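# Place the base on the conveyor, opening facing up

## Task

Put the base down on the conveyor belt so that its open side faces upward.

## Robot and tools

Robot: two 7-joint arms, left_arm and right_arm, each ending in a two-finger parallel gripper. Joint order in every row and every per-arm list: waist, shoulder, upper arm roll, elbow, forearm roll, wrist pitch, wrist roll. Stated joint ranges (rad): waist, upper arm roll, forearm roll and wrist roll -69.115 to 69.115; shoulder -2.250 to 2.250; elbow -2.580 to 2.580; wrist pitch -2.100 to 2.100. Real ends may differ by up to 0.014 rad. A call whose target goes more than 0.014 past a stated end, and beyond the joint's current angle, is refused. A result line "joint sent to its limit" means a joint was clipped at its real end.

Frames: the scene frame has its origin at table-top height, midway between the nominal arm bases, with +x out over the table, +z up, and left_arm on the +y side. Image left and right do not match these arm names. Calibrated bases in the scene frame: left_arm at (+0.023, +0.429, +0.045) m, quat_wxyz (+1.000, 0, 0, +0.019); right_arm at (-0.025, -0.350, +0.045) m, quat_wxyz (+1.000, 0, 0, +0.031). Each gripper's end_effector_position (m) and end_effector_quat_wxyz are given in that arm's own base frame and may be a few cm off. That point lies between the pads when they are shut. Fingertips reach about 19 mm past it when closed and about 6 mm when fully open. Fingers point along gripper +z and open along gripper y. The cameras cam_head_left and cam_head_right (504x504) sit on a fixed stand behind the arms.

A row is always 18 numbers covering both arms, even if one arm is idle. First come left_arm's 7 absolute joint target angles (rad), then its gripper position and gripper speed. Then the same 9 numbers for right_arm. Gripper position ranges from -1 to 1 and is an absolute setting: +1 is open (85 mm), 0 is about 45 mm, -1 is shut. The mapping is not linear, so check position_measured_pct, which is roughly 50 - 50 x position. Gripper speed ranges from -1 to 1: about 20 mm/s at -1, 85 at 0, 150 at +1. Faster and deeper closes squeeze harder: roughly 100 N per pad at -1, 120-135 at 0, up to about 240 at +1. To leave a gripper alone, resend its last position and speed, because 0 is a real command. To grip, ask for a position narrower than the object. To release, ask for a few mm wider than it.

Tools:
- execute_actions(actions, cameras): actions is a list of actions. Each action is a table of up to 15 rows, one row per 1/30 s step; a short table repeats its final row. An empty list returns the full state plus images.
- move(target, speed, blend, blocking, cameras): target is either one 18-number row or a list of up to 15 rows, all absolute joint/gripper goals. Joints travel together, so the hand follows a curve. Nothing is avoided along the way, and paths over 10 s stop short. speed (rad/s, 0.01-2, default 0.5) caps the joint with the farthest to go; give one value or one per target. blend (rad, default 0 = stop at each target) rounds corners. blocking=false returns after about 0.5 s while motion continues, and a new move replaces the running one. Gripper changes in later targets are applied only once the arms are at rest there. The result adds a "move:" line: done, off_target (resting more than 0.01 rad off), moving, held (a check withheld steps or the clearance check stopped it), or fault; limits=held can follow.
- wait(seconds 0-10, cameras): commands stay as they are; a running move continues.
- stop(cameras): brakes the running move, which needs some distance; fingers carry on.
- zoom_image(camera, region): camera is cam_head_left or cam_head_right, and it must be in the latest images. region is [x0, y0, x1, y1] in pixels, at most 504 per side.
- clear_fault(arm): arm is left_arm or right_arm. It clears a reported torque fault only.
- finished_scene(scene): scene is the current scene's number. It ends the scene permanently, so the base must already rest correctly without help.

Drive limits: joint targets move at most 1.39 rad/s (first four joints) or 1.22 rad/s (last three). Each step they stay within 0.304 / 0.266 rad of the measured angle, so long moves may still be unfinished when a result arrives.

Result lines: Joint positions, Joint velocities ("within noise" when still), Joint targets (current drive goals; resend these to hold a joint), Joint torques (N m, positive toward larger angle, offset and noisy), Flange force (gripper x y z, includes held weight; rows-only calls drop it until the next move or wait), Tool commands, end-effector pose, and motor temperatures. Gripper fields: position_measured_pct (98 or more means the pads have met); object_status, where 0 = moving, 1 = blocked while opening, 2 = stopped on something before the requested position (a firm hold), 3 = reached the requested position, meaning a soft hold or nothing held; motor_current_ma, about 1000 on a held object and near 0 in air. "joint command not followed" means the inter-arm clearance check changed some targets.

What to avoid: dropping the base, releasing it while it moves, slamming or hitting the table or fixed things, and pushing anything out of the work area. The arms are stiff, so a target only millimetres beyond a firm contact presses very hard. Do not squeeze hard while the part still rests on a surface. Keep the arms and grippers from touching each other. Joint torque limits are 104.5 N m for the first four joints and 51.3 for the last three. Exceeding one, or drifting over 5 degrees from the plan, stops that arm until clear_fault. Holding loads or reaching far out heats motors: a MOTOR HOT line appears at 60 °C, and at 75 °C the arm sags in an over-temperature stop. Loose objects may occasionally get a small push.

Each tool is called after ">>>" as a command line: name --argument value for each argument, lists and objects as JSON in quotes; but a table of rows of numbers goes row by row, as --pt "numbers of a row", without its own name.

## Session

>>> execute_actions --actions '[]'

Scene clock: 0.00 s.
left_arm: end_effector_position=(+0.3117, -0.3539, +0.2329) position_measured_pct=0.0 object_status=3 motor_current_ma=0 end_effector_quat_wxyz=(+0.106, +0.969, -0.121, +0.188) | right_arm: end_effector_position=(+0.1034, +0.0648, +0.2640) position_measured_pct=0.0 object_status=3 motor_current_ma=0 end_effector_quat_wxyz=(+0.046, +0.622, -0.635, +0.456)
Joint positions: left_arm=[0.442 0.225 0.502 1.991 -0.422 0.567 -0.595] | right_arm=[-1.461 0.219 -0.474 2.3 0.318 1.596 0.991]
Joint velocities: within noise
Joint torques (N m): no reading
Motor temperatures (°C): left_arm=[37 29 34 26 35 30 36] | right_arm=[28 30 29 27 32 40 39]
Flange force (N): no reading
Joint targets: left_arm=[0.442 0.225 0.502 1.991 -0.422 0.567 -0.595] | right_arm=[-1.461 0.219 -0.474 2.300 0.318 1.596 0.991]
Tool commands: left_gripper/position=+1.0 left_gripper/speed=+1.0 right_gripper/position=+1.0 right_gripper/speed=+1.0

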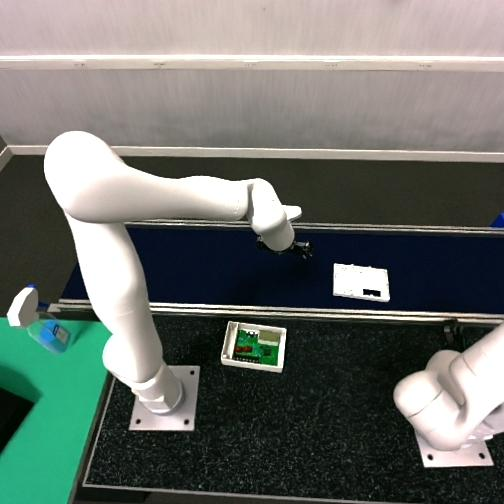

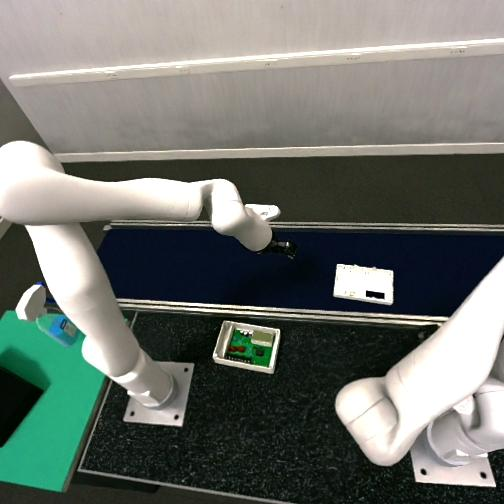

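>>> zoom_image --camera "cam_head_left" --region '[190, 290, 320, 400]'

>>> zoom_image --camera "cam_head_left" --region '[60, 200, 504, 504]'

>>> zoom_image --camera "cam_head_right" --region '[60, 200, 504, 504]'

Scaled by 3.877 from the camera's 504x504 image, which has a finer 720x720 frame.

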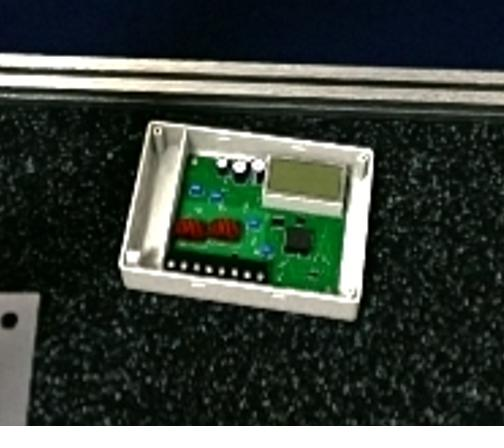

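Scaled by 1.135 from the camera's 504x504 image, which has a finer 720x720 frame.

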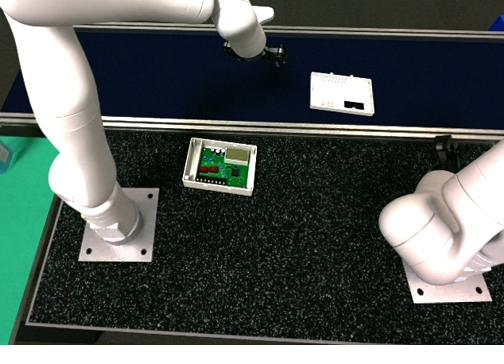

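Scaled by 1.135 from the camera's 504x504 image, which has a finer 720x720 frame.

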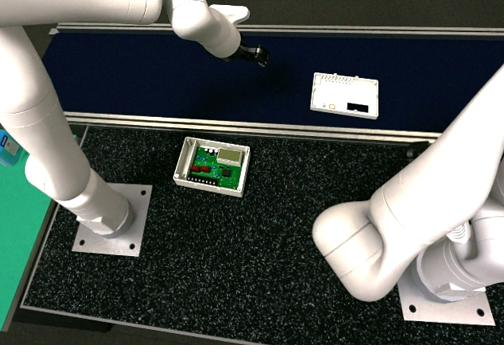

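>>> move --target '[0.743,0.049,0,2.386,0,0.707,0.605,1,1,-1.461,0.219,-0.474,2.3,0.318,1.596,0.991,1,1]' --speed 0.9 --cameras '["all"]'

>>> zoom_image --camera "cam_head_left" --region '[150, 270, 310, 430]'

>>> zoom_image --camera "cam_head_right" --region '[150, 270, 310, 430]'

Scene clock: 144.40 s.
left_arm: end_effector_position=(+0.1486, -0.1702, +0.1547) position_measured_pct=0.0 object_status=3 motor_current_ma=0 end_effector_quat_wxyz=(+0.000, +0.754, +0.657, +0.000) | right_arm: end_effector_position=(+0.1032, +0.0650, +0.2640) position_measured_pct=0.0 object_status=3 motor_current_ma=0 end_effector_quat_wxyz=(+0.046, +0.622, -0.635, +0.456)
Joint positions: left_arm=[0.743 0.049 0 2.386 0 0.707 0.605] | right_arm=[-1.461 0.219 -0.474 2.3 0.318 1.596 0.991]
Joint torques (N m): left_arm=[-0.01 -4.6 -0.57 -7.58 0.14 0.36 -0.34] | right_arm=[-1.25 -7.98 -0.56 -2.91 0.57 2.44 -0.37]
Flange force (N): left_arm=[3.6 -8.7 -0.4] | right_arm=[-1.7 -3.3 0.5]
Joint targets: left_arm=[0.743 0.049 0.000 2.386 0.000 0.707 0.605] | right_arm=[-1.461 0.219 -0.474 2.300 0.318 1.596 0.991]
move: done

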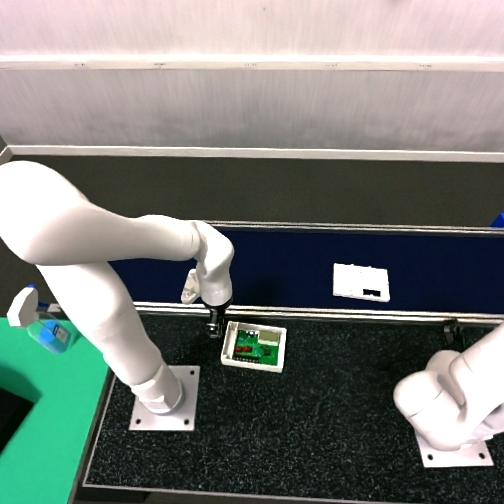

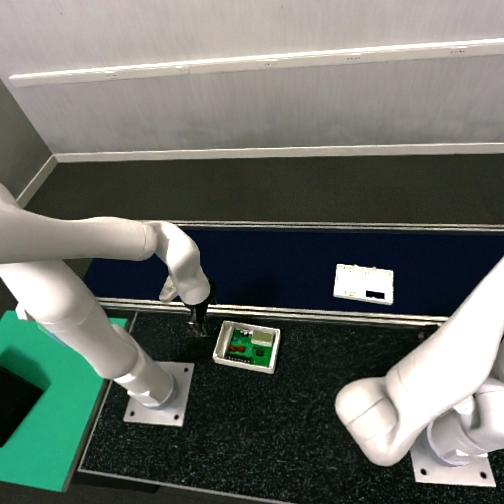

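Scaled by 3.150 from the camera's 504x504 image, which has a finer 720x720 frame.

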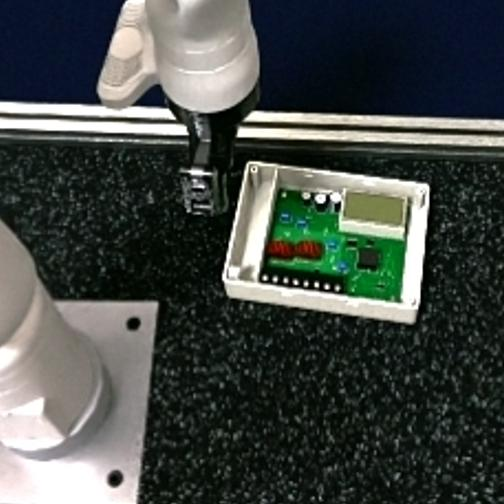

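Scaled by 3.150 from the camera's 504x504 image, which has a finer 720x720 frame.

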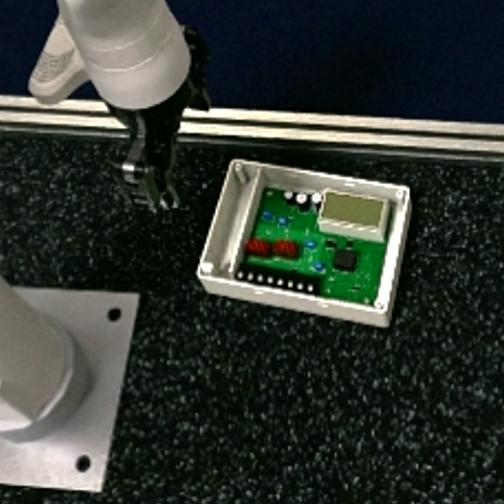

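>>> move --target '[0.683,0.4437,0,2.5103,0,0.1876,-1.026,1,1,-1.461,0.219,-0.474,2.3,0.318,1.596,0.991,1,1]' --speed 0.9 --cameras '["all"]'

>>> zoom_image --camera "cam_head_left" --region '[190, 280, 310, 400]'

>>> zoom_image --camera "cam_head_right" --region '[180, 280, 300, 400]'

Scene clock: 162.03 s.
left_arm: end_effector_position=(+0.1699, -0.1703, +0.0447) position_measured_pct=0.0 object_status=3 motor_current_ma=0 end_effector_quat_wxyz=(+0.000, +0.998, -0.069, +0.000) | right_arm: end_effector_position=(+0.1032, +0.0650, +0.2640) position_measured_pct=0.0 object_status=3 motor_current_ma=0 end_effector_quat_wxyz=(+0.046, +0.622, -0.635, +0.456)
Joint positions: left_arm=[0.683 0.444 0 2.51 0 0.188 -1.026] | right_arm=[-1.461 0.219 -0.474 2.3 0.318 1.596 0.991]
Joint torques (N m): left_arm=[-0.07 -8.04 -0.26 -3.36 0.17 0.29 -0.19] | right_arm=[-1.16 -7.95 -0.51 -2.86 0.56 2.43 -0.28]
Flange force (N): left_arm=[-6.2 -4.1 -5.9] | right_arm=[-1.7 -2.9 0.3]
Joint targets: left_arm=[0.683 0.444 0.000 2.510 0.000 0.188 -1.026] | right_arm=[-1.461 0.219 -0.474 2.300 0.318 1.596 0.991]
move: done

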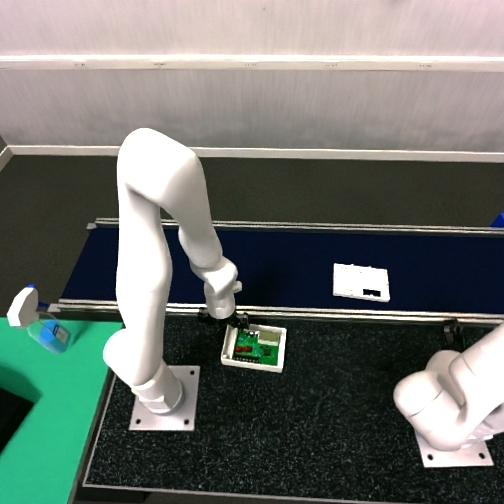

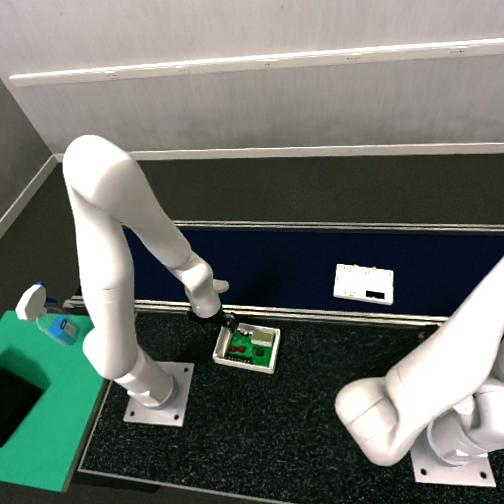

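Scaled by 4.200 from the camera's 504x504 image, which has a finer 720x720 frame.

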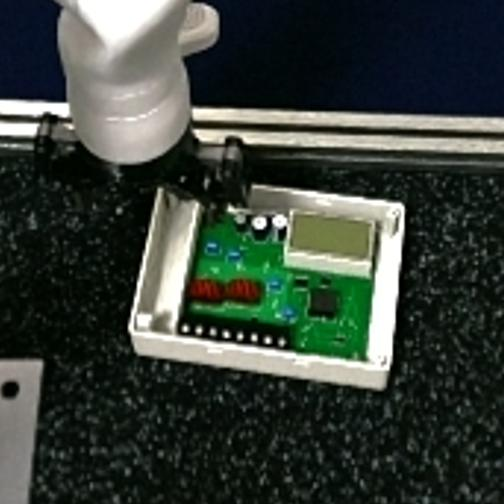

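Scaled by 4.200 from the camera's 504x504 image, which has a finer 720x720 frame.

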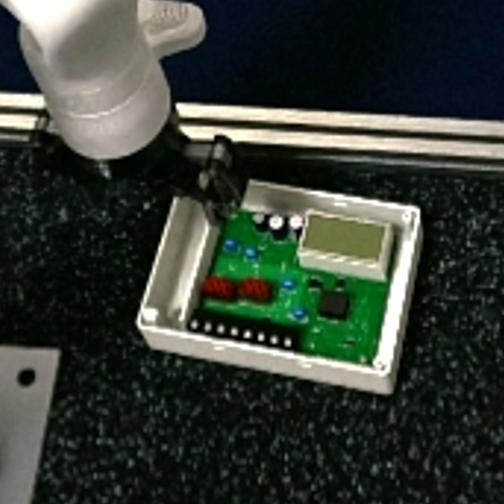

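>>> move --target '[0.780,0.5028,0,2.5302,0,0.1086,-0.929,-0.4,0,-1.461,0.219,-0.474,2.3,0.318,1.596,0.991,1,1]' --speed 0.5 --cameras '["all"]'

>>> zoom_image --camera "cam_head_left" --region '[200, 300, 280, 380]'

>>> zoom_image --camera "cam_head_right" --region '[190, 300, 270, 380]'

Scene clock: 196.47 s.
left_arm: end_effector_position=(+0.1509, -0.1842, +0.0297) position_measured_pct=69.7 object_status=0 motor_current_ma=0 end_effector_quat_wxyz=(+0.000, +0.998, -0.069, +0.000) | right_arm: end_effector_position=(+0.1032, +0.0650, +0.2640) position_measured_pct=0.0 object_status=3 motor_current_ma=0 end_effector_quat_wxyz=(+0.046, +0.622, -0.635, +0.456)
Joint positions: left_arm=[0.78 0.503 0 2.53 0 0.109 -0.929] | right_arm=[-1.461 0.219 -0.474 2.3 0.318 1.596 0.991]
Joint torques (N m): left_arm=[-0.02 -8.46 -0.27 -2.58 0.19 0.25 -0.2] | right_arm=[-1.26 -8.01 -0.57 -2.86 0.59 2.44 -0.3]
Flange force (N): left_arm=[-4.9 -4.4 -6.5] | right_arm=[-1.9 -3.1 0.4]
Joint targets: left_arm=[0.780 0.503 0.000 2.530 0.000 0.109 -0.929] | right_arm=[-1.461 0.219 -0.474 2.300 0.318 1.596 0.991]
move: done

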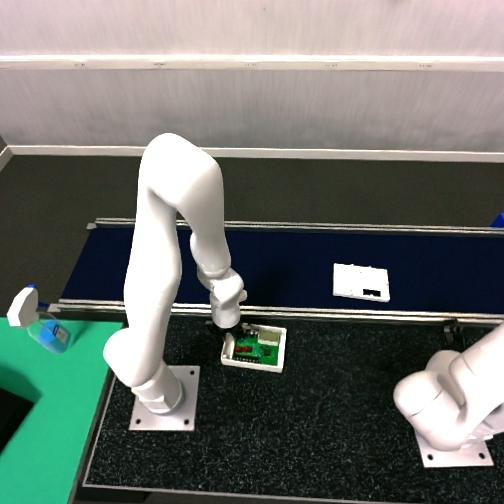

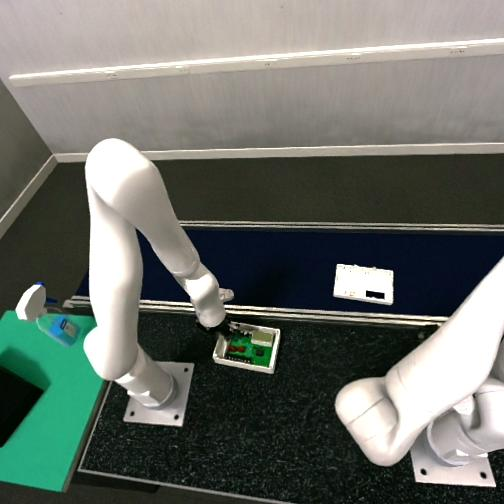

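Scaled by 6.300 from the camera's 504x504 image, which has a finer 720x720 frame.

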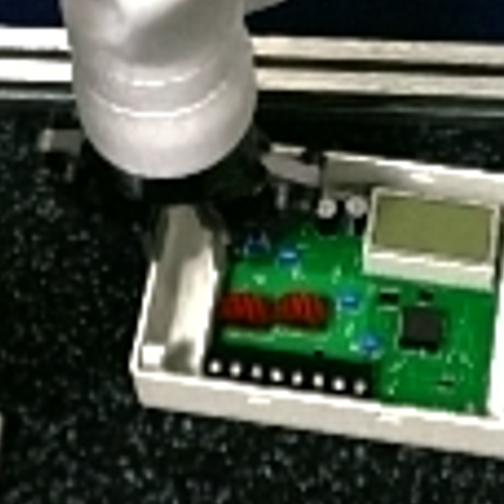

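Scaled by 6.300 from the camera's 504x504 image, which has a finer 720x720 frame.

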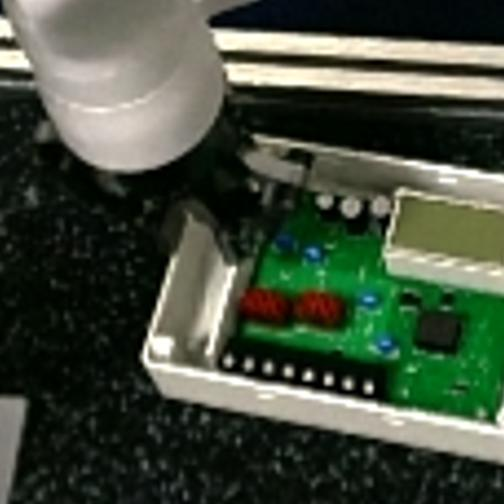

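>>> move --target '[0.731,0.5,0,2.5504,0,0.0912,-0.978,-0.4,0,-1.461,0.219,-0.474,2.3,0.318,1.596,0.991,1,1]' --speed 0.5 --cameras '["cam_head_left","cam_head_right"]'

>>> zoom_image --camera "cam_head_left" --region '[200, 300, 260, 360]'

>>> zoom_image --camera "cam_head_right" --region '[190, 300, 250, 360]'

Scene clock: 216.50 s.
left_arm: end_effector_position=(+0.1549, -0.1723, +0.0297) position_measured_pct=69.7 object_status=3 motor_current_ma=0 end_effector_quat_wxyz=(+0.000, +0.998, -0.069, +0.000) | right_arm: end_effector_position=(+0.1032, +0.0650, +0.2640) position_measured_pct=0.0 object_status=3 motor_current_ma=0 end_effector_quat_wxyz=(+0.046, +0.622, -0.635, +0.456)
Joint positions: left_arm=[0.731 0.5 0 2.55 0 0.091 -0.978] | right_arm=[-1.461 0.219 -0.474 2.3 0.318 1.596 0.991]
Joint torques (N m): left_arm=[0.05 -8.24 -0.2 -2.39 0.22 0.3 -0.3] | right_arm=[-1.24 -7.92 -0.62 -2.84 0.55 2.46 -0.29]
Flange force (N): left_arm=[-5.0 -4.2 -6.6] | right_arm=[-1.8 -3.3 0.5]
Joint targets: left_arm=[0.731 0.500 0.000 2.550 0.000 0.091 -0.978] | right_arm=[-1.461 0.219 -0.474 2.300 0.318 1.596 0.991]
move: done

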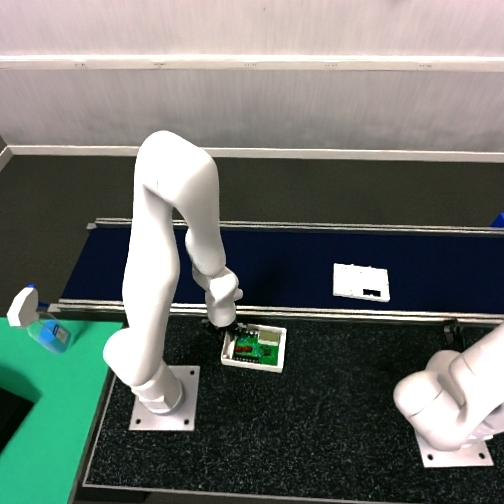

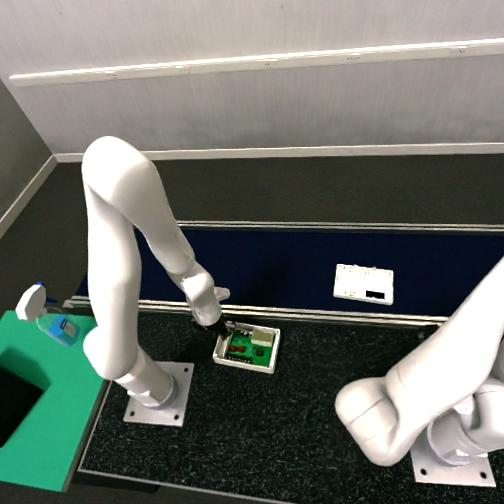

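Scaled by 8.400 from the camera's 504x504 image, which has a finer 720x720 frame.

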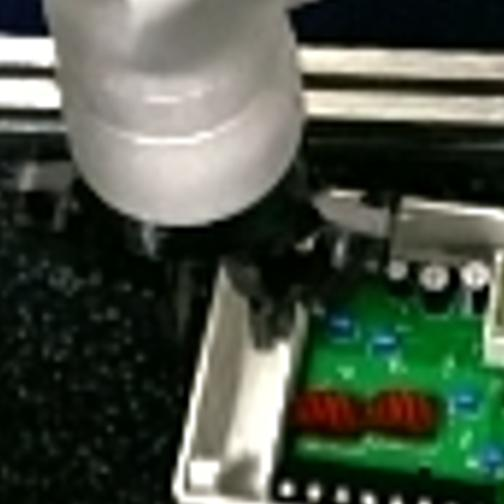

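Scaled by 8.400 from the camera's 504x504 image, which has a finer 720x720 frame.

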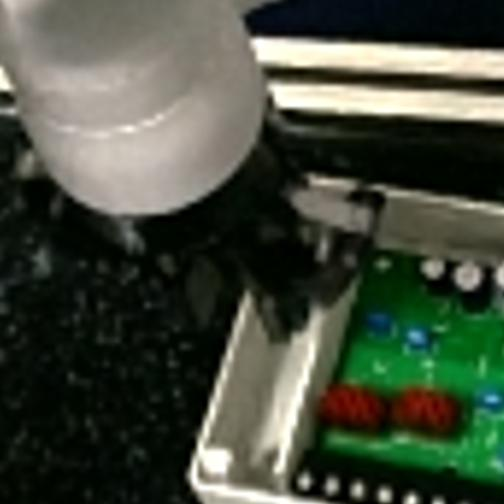

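>>> move --pt "0.731 0.5903 0 2.5645 0 -0.0132 -0.978 -0.4 0 -1.461 0.219 -0.474 2.3 0.318 1.596 0.991 1 1" --pt "0.731 0.6863 0 2.5711 0 -0.1158 -0.978 -0.4 0 -1.461 0.219 -0.474 2.3 0.318 1.596 0.991 1 1" --speed 0.15 --blend 0.05 --cameras '["cam_head_left","cam_head_right"]'

>>> zoom_image --camera "cam_head_right" --region '[190, 300, 270, 380]'

Scene clock: 230.60 s.
left_arm: end_effector_position=(+0.1595, -0.1764, +0.0014) position_measured_pct=69.7 object_status=3 motor_current_ma=0 end_effector_quat_wxyz=(+0.007, +0.998, -0.069, +0.009) | right_arm: end_effector_position=(+0.1032, +0.0650, +0.2640) position_measured_pct=0.0 object_status=3 motor_current_ma=0 end_effector_quat_wxyz=(+0.046, +0.622, -0.635, +0.456)
Joint positions: left_arm=[0.731 0.623 0 2.571 0 -0.076 -0.978] | right_arm=[-1.461 0.219 -0.474 2.3 0.318 1.596 0.991]
Joint torques (N m): left_arm=[-1.2 57.86 -5.16 -70.3 2.01 -25.91 1.41] | right_arm=[-1.21 -7.9 -0.6 -2.82 0.57 2.42 -0.26]
Flange force (N): left_arm=[-84.6 -75.2 -402.8] | right_arm=[-1.7 -3.1 0.3]
Joint targets: left_arm=[0.731 0.686 0.000 2.571 0.000 -0.116 -0.978] | right_arm=[-1.461 0.219 -0.474 2.300 0.318 1.596 0.991]
TORQUE WARNING: the torque sensor of the elbow of the left arm reached its warning level (56.7 N m). A warning alone does not stop the arm.
move: off_target (left_arm); left_arm: the shoulder is farthest, 0.064 rad from its target

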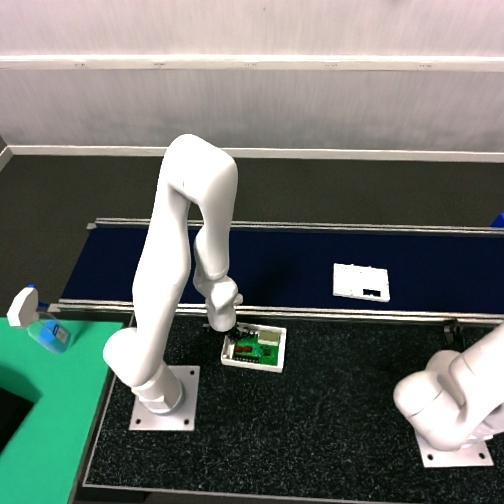

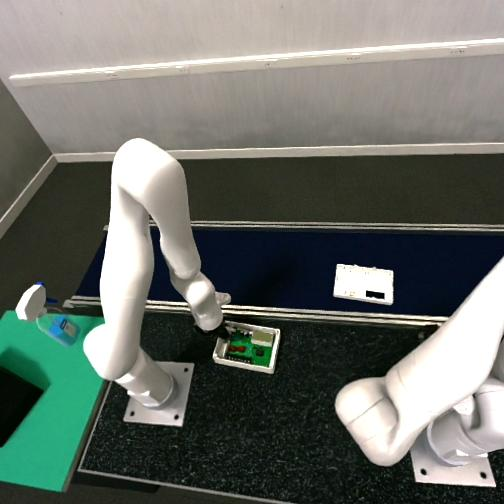

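Scaled by 6.300 from the camera's 504x504 image, which has a finer 720x720 frame.

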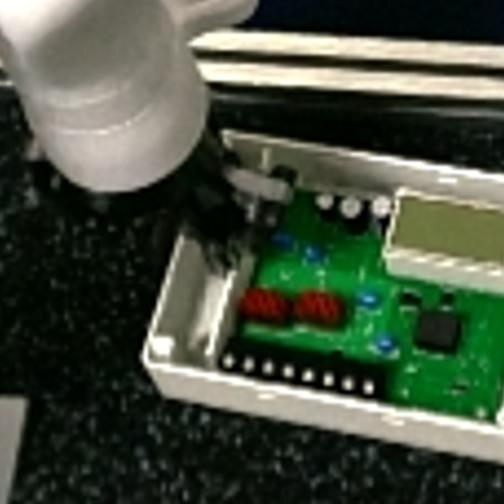

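>>> move --target '[0.731,0.5903,0,2.5645,0,-0.0132,-0.978,-0.4,0,-1.461,0.219,-0.474,2.3,0.318,1.596,0.991,1,1]' --speed 0.3 --cameras '["cam_head_left","cam_head_right"]'

>>> zoom_image --camera "cam_head_right" --region '[200, 310, 250, 360]'

>>> zoom_image --camera "cam_head_left" --region '[205, 310, 255, 360]'

Scene clock: 240.03 s.
left_arm: end_effector_position=(+0.1547, -0.1721, +0.0087) position_measured_pct=69.7 object_status=3 motor_current_ma=0 end_effector_quat_wxyz=(+0.000, +0.998, -0.069, +0.000) | right_arm: end_effector_position=(+0.1032, +0.0650, +0.2640) position_measured_pct=0.0 object_status=3 motor_current_ma=0 end_effector_quat_wxyz=(+0.046, +0.622, -0.635, +0.456)
Joint positions: left_arm=[0.731 0.59 0 2.564 0 -0.013 -0.978] | right_arm=[-1.461 0.219 -0.474 2.3 0.318 1.596 0.991]
Joint torques (N m): left_arm=[-0.11 -9.14 -0.16 -1.5 0.14 0.21 -0.25] | right_arm=[-1.19 -7.98 -0.61 -2.86 0.55 2.45 -0.32]
Flange force (N): left_arm=[-4.7 -3.0 -6.5] | right_arm=[-1.9 -3.1 0.4]
Joint targets: left_arm=[0.731 0.590 0.000 2.565 0.000 -0.013 -0.978] | right_arm=[-1.461 0.219 -0.474 2.300 0.318 1.596 0.991]
TORQUE WARNING: the torque sensor of the shoulder of the left arm reached its warning level (56.7 N m). A warning alone does not stop the arm.
move: done

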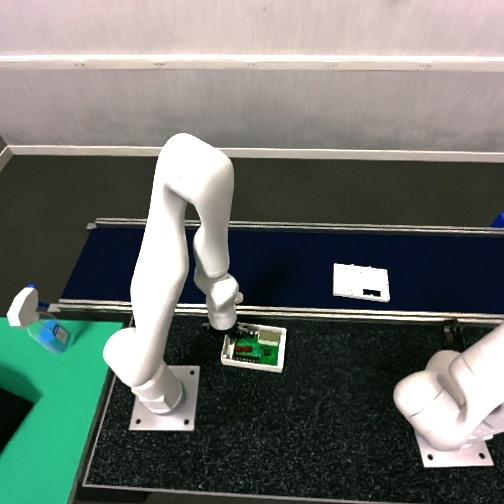

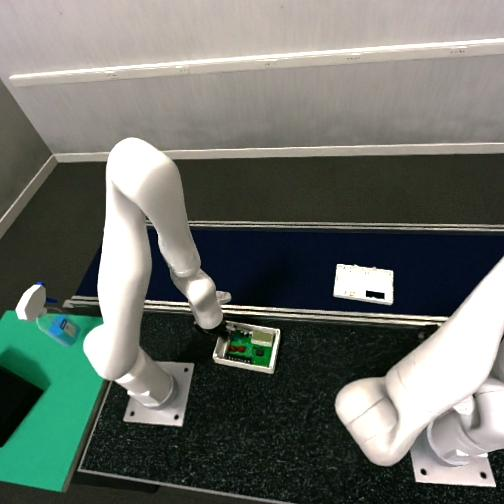

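Scaled by 10.080 from the camera's 504x504 image, which has a finer 720x720 frame.

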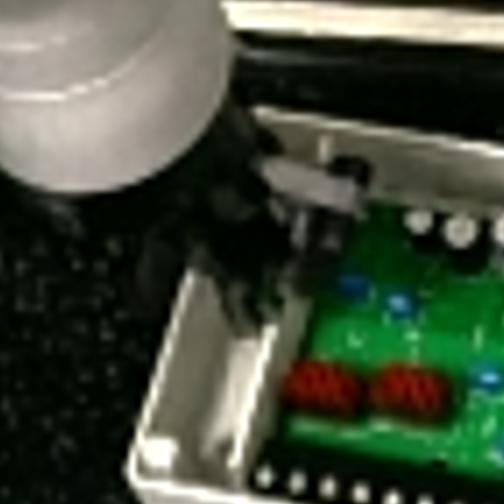

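Scaled by 10.080 from the camera's 504x504 image, which has a finer 720x720 frame.

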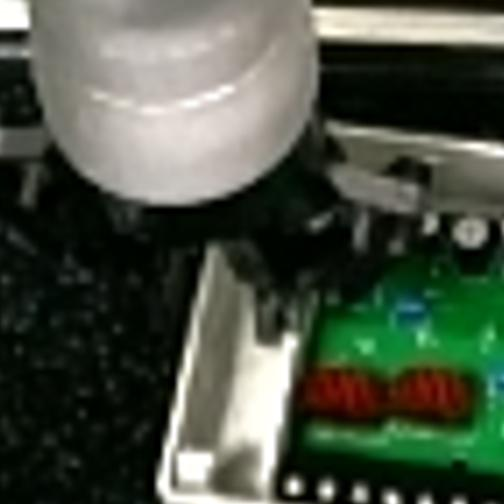

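>>> move --pt "0.731 0.5903 0 2.5645 0 -0.0132 -0.978 -0.62 0 -1.461 0.219 -0.474 2.3 0.318 1.596 0.991 1 1" --pt "0.731 0.6220 0 2.5672 0 -0.0476 -0.978 -0.62 0 -1.461 0.219 -0.474 2.3 0.318 1.596 0.991 1 1" --speed 0.1 --cameras '["cam_head_left","cam_head_right"]'

>>> zoom_image --camera "cam_head_right" --region '[200, 310, 250, 360]'

>>> zoom_image --camera "cam_head_left" --region '[205, 310, 255, 360]'

Scene clock: 264.17 s.
left_arm: end_effector_position=(+0.1548, -0.1722, +0.0015) position_measured_pct=81.4 object_status=3 motor_current_ma=0 end_effector_quat_wxyz=(+0.000, +0.998, -0.069, +0.000) | right_arm: end_effector_position=(+0.1032, +0.0650, +0.2640) position_measured_pct=0.0 object_status=3 motor_current_ma=0 end_effector_quat_wxyz=(+0.046, +0.622, -0.635, +0.456)
Joint positions: left_arm=[0.731 0.622 0 2.567 0 -0.048 -0.978] | right_arm=[-1.461 0.219 -0.474 2.3 0.318 1.596 0.991]
Joint torques (N m): left_arm=[-0.07 -8.94 -0.25 -1.16 0.17 0.28 -0.28] | right_arm=[-1.26 -7.94 -0.65 -2.85 0.57 2.42 -0.3]
Flange force (N): left_arm=[-4.5 -3.0 -8.2] | right_arm=[-1.8 -3.3 0.4]
Joint targets: left_arm=[0.731 0.622 0.000 2.567 0.000 -0.048 -0.978] | right_arm=[-1.461 0.219 -0.474 2.300 0.318 1.596 0.991]
move: done

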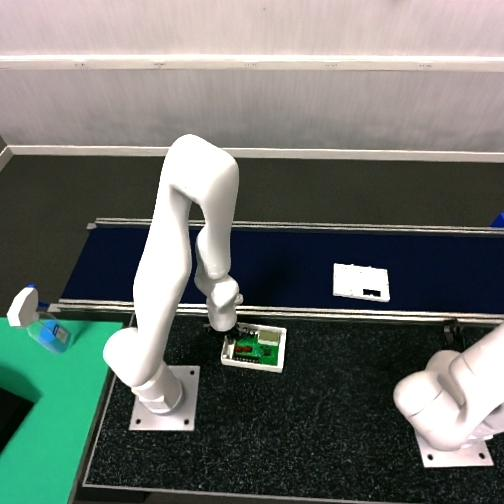

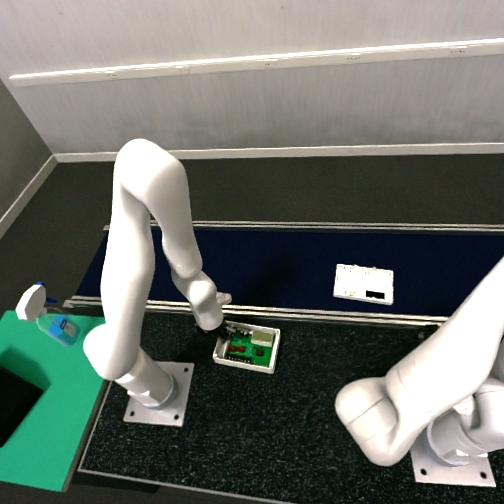

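Scaled by 10.080 from the camera's 504x504 image, which has a finer 720x720 frame.

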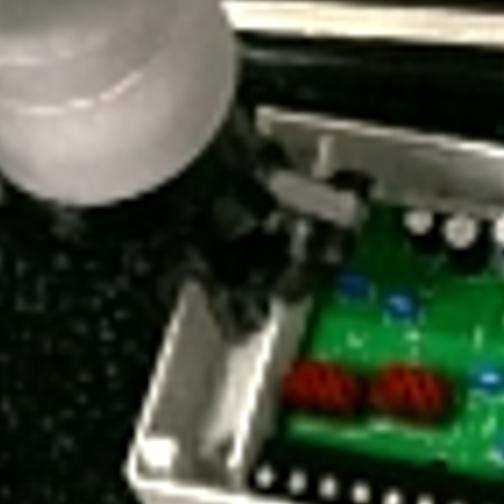

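Scaled by 10.080 from the camera's 504x504 image, which has a finer 720x720 frame.

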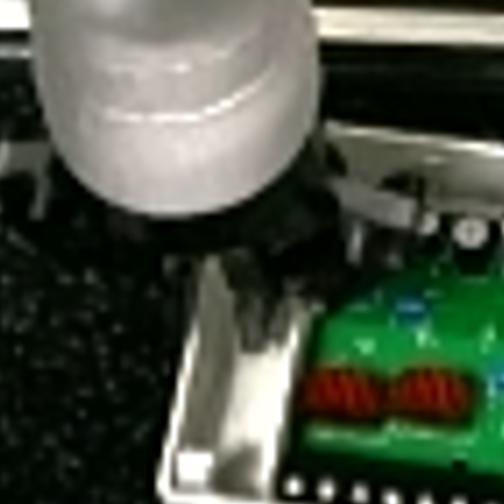

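>>> move --target '[0.731,0.6479,0,2.5690,0,-0.0753,-0.978,-0.62,0,-1.461,0.219,-0.474,2.3,0.318,1.596,0.991,1,1]' --speed 0.08

Scene clock: 271.27 s.
left_arm: end_effector_position=(+0.1549, -0.1723, -0.0044) position_measured_pct=81.4 object_status=3 motor_current_ma=0 end_effector_quat_wxyz=(+0.000, +0.998, -0.069, +0.000) | right_arm: end_effector_position=(+0.1032, +0.0650, +0.2640) position_measured_pct=0.0 object_status=3 motor_current_ma=0 end_effector_quat_wxyz=(+0.046, +0.622, -0.635, +0.456)
Joint positions: left_arm=[0.731 0.648 0 2.569 0 -0.075 -0.978] | right_arm=[-1.461 0.219 -0.474 2.3 0.318 1.596 0.991]
Joint torques (N m): left_arm=[-0.14 -9.09 -0.21 -0.91 0.13 0.3 -0.23] | right_arm=[-1.18 -7.99 -0.55 -2.9 0.62 2.44 -0.33]
Flange force (N): left_arm=[-4.6 -2.7 -8.4] | right_arm=[-1.7 -2.9 0.5]
Joint targets: left_arm=[0.731 0.648 0.000 2.569 0.000 -0.075 -0.978] | right_arm=[-1.461 0.219 -0.474 2.300 0.318 1.596 0.991]
move: done

>>> move --target '[0.731,0.668,0,2.5702,0,-0.0966,-0.978,-0.62,0,-1.461,0.219,-0.474,2.3,0.318,1.596,0.991,1,1]' --speed 0.08

>>> move --target '[0.731,0.668,0,2.5702,0,-0.0966,-0.978,-1,-1,-1.461,0.219,-0.474,2.3,0.318,1.596,0.991,1,1]' --cameras '["all"]'

Scene clock: 277.07 s.
left_arm: end_effector_position=(+0.1549, -0.1723, -0.0090) position_measured_pct=81.4 object_status=3 motor_current_ma=0 end_effector_quat_wxyz=(+0.000, +0.998, -0.069, +0.000) | right_arm: end_effector_position=(+0.1032, +0.0650, +0.2640) position_measured_pct=0.0 object_status=3 motor_current_ma=0 end_effector_quat_wxyz=(+0.046, +0.622, -0.635, +0.456)
Joint positions: left_arm=[0.731 0.668 0 2.57 0 -0.097 -0.978] | right_arm=[-1.461 0.219 -0.474 2.3 0.318 1.596 0.991]
Joint torques (N m): left_arm=[-0.04 -9.67 -0.21 -0.61 0.19 0.24 -0.26] | right_arm=[-1.23 -7.97 -0.59 -2.81 0.58 2.42 -0.31]
Flange force (N): left_arm=[-3.9 -2.7 -6.8] | right_arm=[-1.8 -3.2 0.2]
Joint targets: left_arm=[0.731 0.668 0.000 2.570 0.000 -0.097 -0.978] | right_arm=[-1.461 0.219 -0.474 2.300 0.318 1.596 0.991]
move: done

Scene clock: 278.30 s.
left_arm: end_effector_position=(+0.1549, -0.1723, -0.0091) position_measured_pct=96.5 object_status=0 motor_current_ma=1000 end_effector_quat_wxyz=(+0.000, +0.998, -0.069, +0.000) | right_arm: end_effector_position=(+0.1032, +0.0650, +0.2640) position_measured_pct=0.0 object_status=3 motor_current_ma=0 end_effector_quat_wxyz=(+0.046, +0.622, -0.635, +0.456)
Joint positions: left_arm=[0.731 0.668 0 2.57 0 -0.097 -0.978] | right_arm=[-1.461 0.219 -0.474 2.3 0.318 1.596 0.991]
Joint torques (N m): left_arm=[0.47 -9.54 0.52 -2.1 0.1 -0.31 -0.24] | right_arm=[-1.21 -7.94 -0.57 -2.87 0.57 2.42 -0.31]
Flange force (N): left_arm=[-4.8 -6.2 -9.6] | right_arm=[-1.7 -3.2 0.4]
Joint targets: left_arm=[0.731 0.668 0.000 2.570 0.000 -0.097 -0.978] | right_arm=[-1.461 0.219 -0.474 2.300 0.318 1.596 0.991]
move: done

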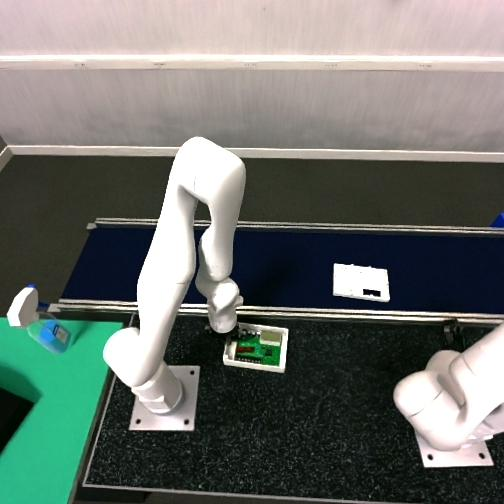

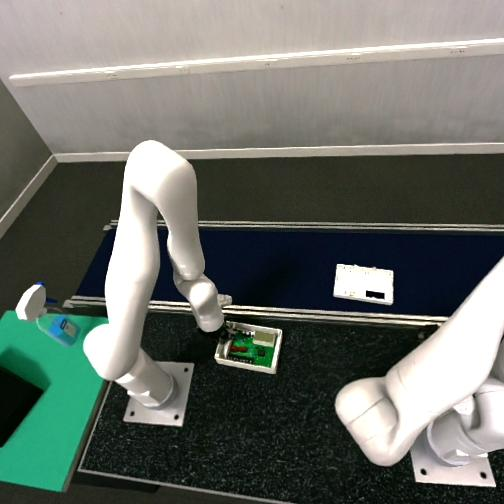

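>>> move --pt "0.731 0.5 0 2.5504 0 0.0912 -0.978 -1 -1 -1.461 0.219 -0.474 2.3 0.318 1.596 0.991 1 1" --pt "0.731 0.2103 0 2.4613 0 0.470 -0.978 -1 -1 -1.461 0.219 -0.474 2.3 0.318 1.596 0.991 1 1" --speed 0.3 --blend 0.1 --cameras '["all"]'

>>> zoom_image --camera "cam_head_left" --region '[180, 240, 330, 390]'

Scene clock: 289.80 s.
left_arm: end_effector_position=(+0.1548, -0.1722, +0.1047) position_measured_pct=96.5 object_status=2 motor_current_ma=1000 end_effector_quat_wxyz=(+0.000, +0.998, -0.069, +0.000) | right_arm: end_effector_position=(+0.1032, +0.0650, +0.2640) position_measured_pct=0.0 object_status=3 motor_current_ma=0 end_effector_quat_wxyz=(+0.046, +0.622, -0.635, +0.456)
Joint positions: left_arm=[0.731 0.21 0 2.461 0 0.47 -0.978] | right_arm=[-1.461 0.219 -0.474 2.3 0.318 1.596 0.991]
Joint torques (N m): left_arm=[-0.1 -6.74 -0.31 -6.43 0.27 0.08 -0.29] | right_arm=[-1.21 -7.97 -0.56 -2.89 0.58 2.43 -0.3]
Flange force (N): left_arm=[-8.2 -4.1 -0.9] | right_arm=[-1.7 -3.0 0.4]
Joint targets: left_arm=[0.731 0.210 0.000 2.461 0.000 0.470 -0.978] | right_arm=[-1.461 0.219 -0.474 2.300 0.318 1.596 0.991]
move: done; blend cut to 0.0939 rad at target 1

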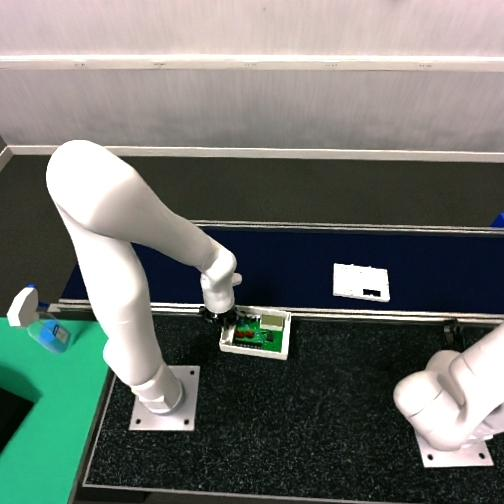

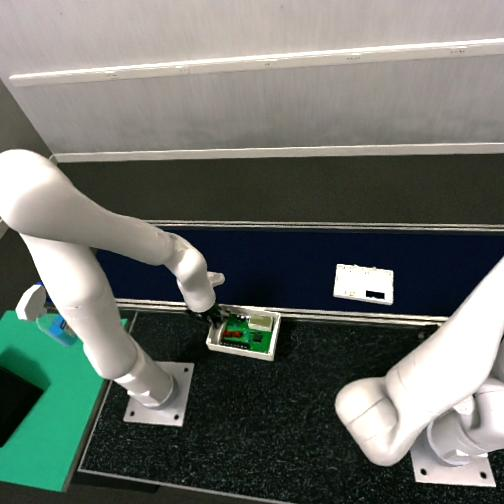

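Scaled by 3.360 from the camera's 504x504 image, which has a finer 720x720 frame.

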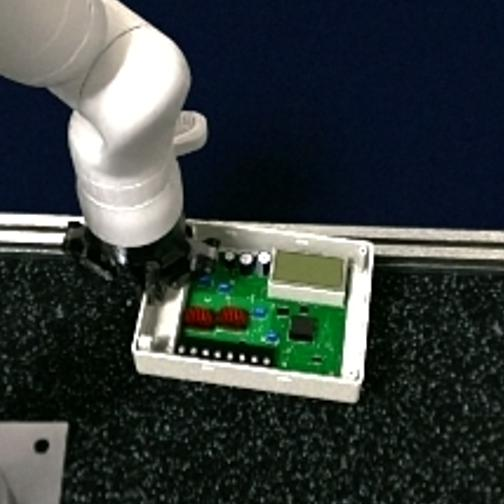

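>>> move --pt "0.365 0.5522 0 1.8257 0 0.7637 -1.244 -1 -1 -1.461 0.219 -0.474 2.3 0.318 1.596 0.991 1 1" --pt "0.365 0.6471 0 1.8673 0 0.6272 -1.244 -1 -1 -1.461 0.219 -0.474 2.3 0.318 1.596 0.991 1 1" --speed '[0.6,0.2]' --blend 0.05 --cameras '["all"]'

>>> zoom_image --camera "cam_head_left" --region '[180, 200, 330, 350]'

>>> zoom_image --camera "cam_head_right" --region '[180, 200, 330, 350]'

Scene clock: 322.77 s.
left_arm: end_effector_position=(+0.4004, -0.1796, +0.0547) position_measured_pct=96.5 object_status=2 motor_current_ma=1000 end_effector_quat_wxyz=(+0.000, +1.000, -0.019, +0.000) | right_arm: end_effector_position=(+0.1032, +0.0650, +0.2640) position_measured_pct=0.0 object_status=3 motor_current_ma=0 end_effector_quat_wxyz=(+0.046, +0.622, -0.635, +0.456)
Joint positions: left_arm=[0.365 0.647 0 1.867 0 0.627 -1.244] | right_arm=[-1.461 0.219 -0.474 2.3 0.318 1.596 0.991]
Joint torques (N m): left_arm=[-0.04 -16.28 -0.1 -7.69 0.28 0.16 -0.25] | right_arm=[-1.21 -7.93 -0.59 -2.83 0.58 2.5 -0.31]
Flange force (N): left_arm=[-9.7 -3.3 -0.2] | right_arm=[-1.8 -3.1 0.5]
Joint targets: left_arm=[0.365 0.647 0.000 1.867 0.000 0.627 -1.244] | right_arm=[-1.461 0.219 -0.474 2.300 0.318 1.596 0.991]
move: done

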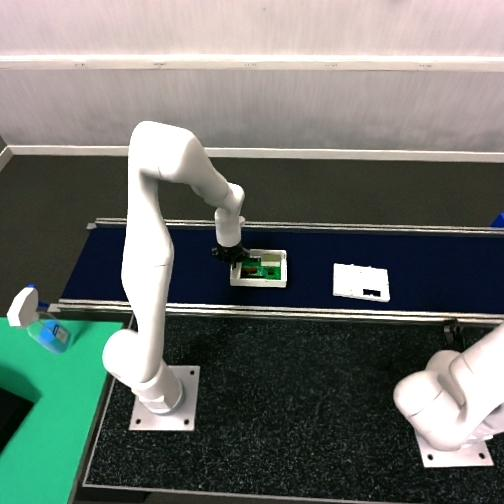

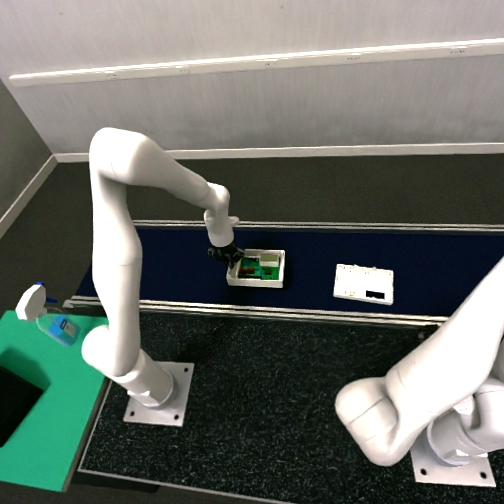

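Scaled by 3.360 from the camera's 504x504 image, which has a finer 720x720 frame.

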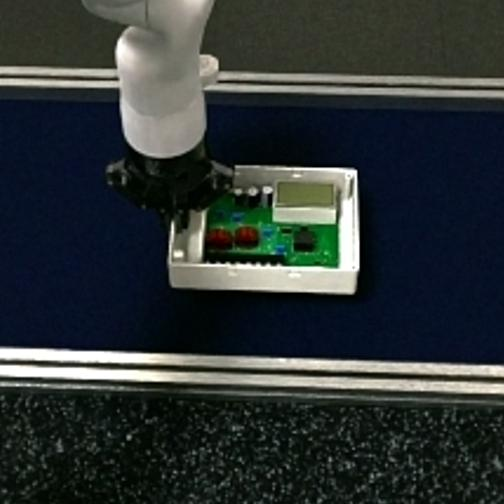

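Scaled by 3.360 from the camera's 504x504 image, which has a finer 720x720 frame.

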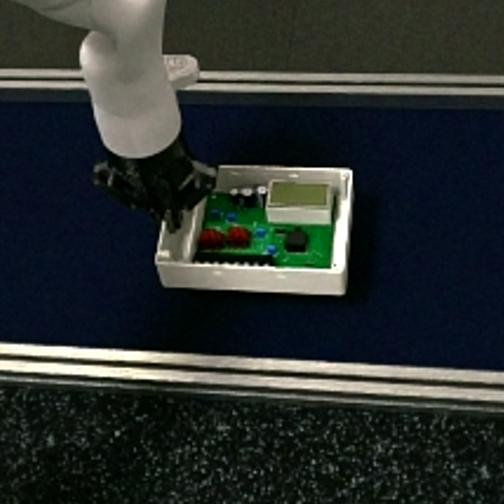

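>>> move --target '[0.365,0.7307,0,1.8867,0,0.5242,-1.244,-1,-1,-1.461,0.219,-0.474,2.3,0.318,1.596,0.991,1,1]' --speed 0.1

Scene clock: 327.43 s.
left_arm: end_effector_position=(+0.4004, -0.1796, +0.0147) position_measured_pct=96.5 object_status=2 motor_current_ma=1000 end_effector_quat_wxyz=(+0.000, +1.000, -0.019, +0.000) | right_arm: end_effector_position=(+0.1032, +0.0650, +0.2640) position_measured_pct=0.0 object_status=3 motor_current_ma=0 end_effector_quat_wxyz=(+0.046, +0.622, -0.635, +0.456)
Joint positions: left_arm=[0.365 0.731 0 1.887 0 0.524 -1.244] | right_arm=[-1.461 0.219 -0.474 2.3 0.318 1.596 0.991]
Joint torques (N m): left_arm=[-0.01 -16.74 0.08 -6.76 0.28 0.3 -0.26] | right_arm=[-1.29 -7.98 -0.58 -2.82 0.56 2.47 -0.31]
Flange force (N): left_arm=[-9.4 -3.3 -1.0] | right_arm=[-2.0 -3.3 0.5]
Joint targets: left_arm=[0.365 0.731 0.000 1.887 0.000 0.524 -1.244] | right_arm=[-1.461 0.219 -0.474 2.300 0.318 1.596 0.991]
move: done

>>> move --target '[0.365,0.7725,0,1.8910,0,0.4780,-1.244,-1,-1,-1.461,0.219,-0.474,2.3,0.318,1.596,0.991,1,1]' --speed 0.05 --cameras '["cam_head_left"]'

>>> zoom_image --camera "cam_head_left" --region '[200, 220, 320, 340]'

Scene clock: 333.40 s.
left_arm: end_effector_position=(+0.4008, -0.1797, -0.0040) position_measured_pct=96.5 object_status=2 motor_current_ma=1000 end_effector_quat_wxyz=(+0.000, +1.000, -0.019, +0.000) | right_arm: end_effector_position=(+0.1032, +0.0650, +0.2640) position_measured_pct=0.0 object_status=3 motor_current_ma=0 end_effector_quat_wxyz=(+0.046, +0.622, -0.635, +0.456)
Joint positions: left_arm=[0.365 0.772 0 1.891 0 0.478 -1.244] | right_arm=[-1.461 0.219 -0.474 2.3 0.318 1.596 0.991]
Joint torques (N m): left_arm=[1.14 44.4 0.26 -0.42 0.95 -9.37 0.12] | right_arm=[-1.25 -8 -0.55 -2.84 0.54 2.47 -0.32]
Flange force (N): left_arm=[-33.4 -16.8 -162.1] | right_arm=[-2.0 -3.2 0.5]
Joint targets: left_arm=[0.365 0.773 0.000 1.891 0.000 0.478 -1.244] | right_arm=[-1.461 0.219 -0.474 2.300 0.318 1.596 0.991]
move: done
Images, in order (width x height): cam_head_left 504x504.

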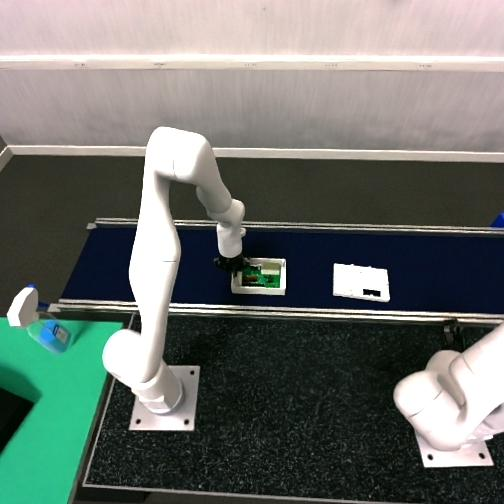

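Scaled by 4.200 from the camera's 504x504 image, which has a finer 720x720 frame.

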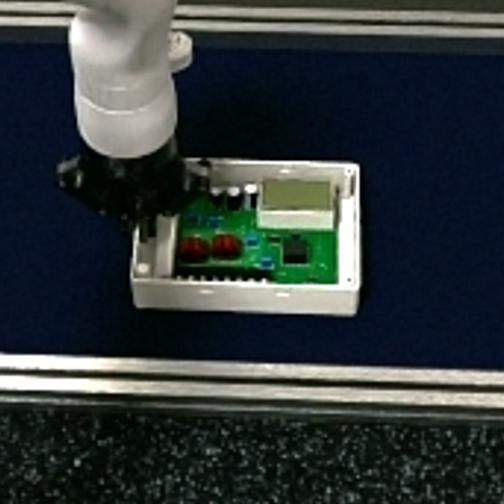

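>>> move --target '[0.365,0.7692,0,1.8907,0,0.4817,-1.244,-1,-1,-1.461,0.219,-0.474,2.3,0.318,1.596,0.991,1,1]' --speed 0.05

Scene clock: 339.93 s.
left_arm: end_effector_position=(+0.4005, -0.1797, -0.0029) position_measured_pct=96.5 object_status=2 motor_current_ma=1000 end_effector_quat_wxyz=(+0.000, +1.000, -0.019, +0.000) | right_arm: end_effector_position=(+0.1032, +0.0650, +0.2640) position_measured_pct=0.0 object_status=3 motor_current_ma=0 end_effector_quat_wxyz=(+0.046, +0.622, -0.635, +0.456)
Joint positions: left_arm=[0.365 0.769 0 1.891 0 0.482 -1.244] | right_arm=[-1.461 0.219 -0.474 2.3 0.318 1.596 0.991]
Joint torques (N m): left_arm=[0.99 26.44 0.39 3.75 0.79 -2.96 0.07] | right_arm=[-1.23 -7.99 -0.66 -2.81 0.55 2.39 -0.29]
Flange force (N): left_arm=[-15.1 -8.8 -107.5] | right_arm=[-1.9 -3.3 0.2]
Joint targets: left_arm=[0.365 0.769 0.000 1.891 0.000 0.482 -1.244] | right_arm=[-1.461 0.219 -0.474 2.300 0.318 1.596 0.991]
move: done


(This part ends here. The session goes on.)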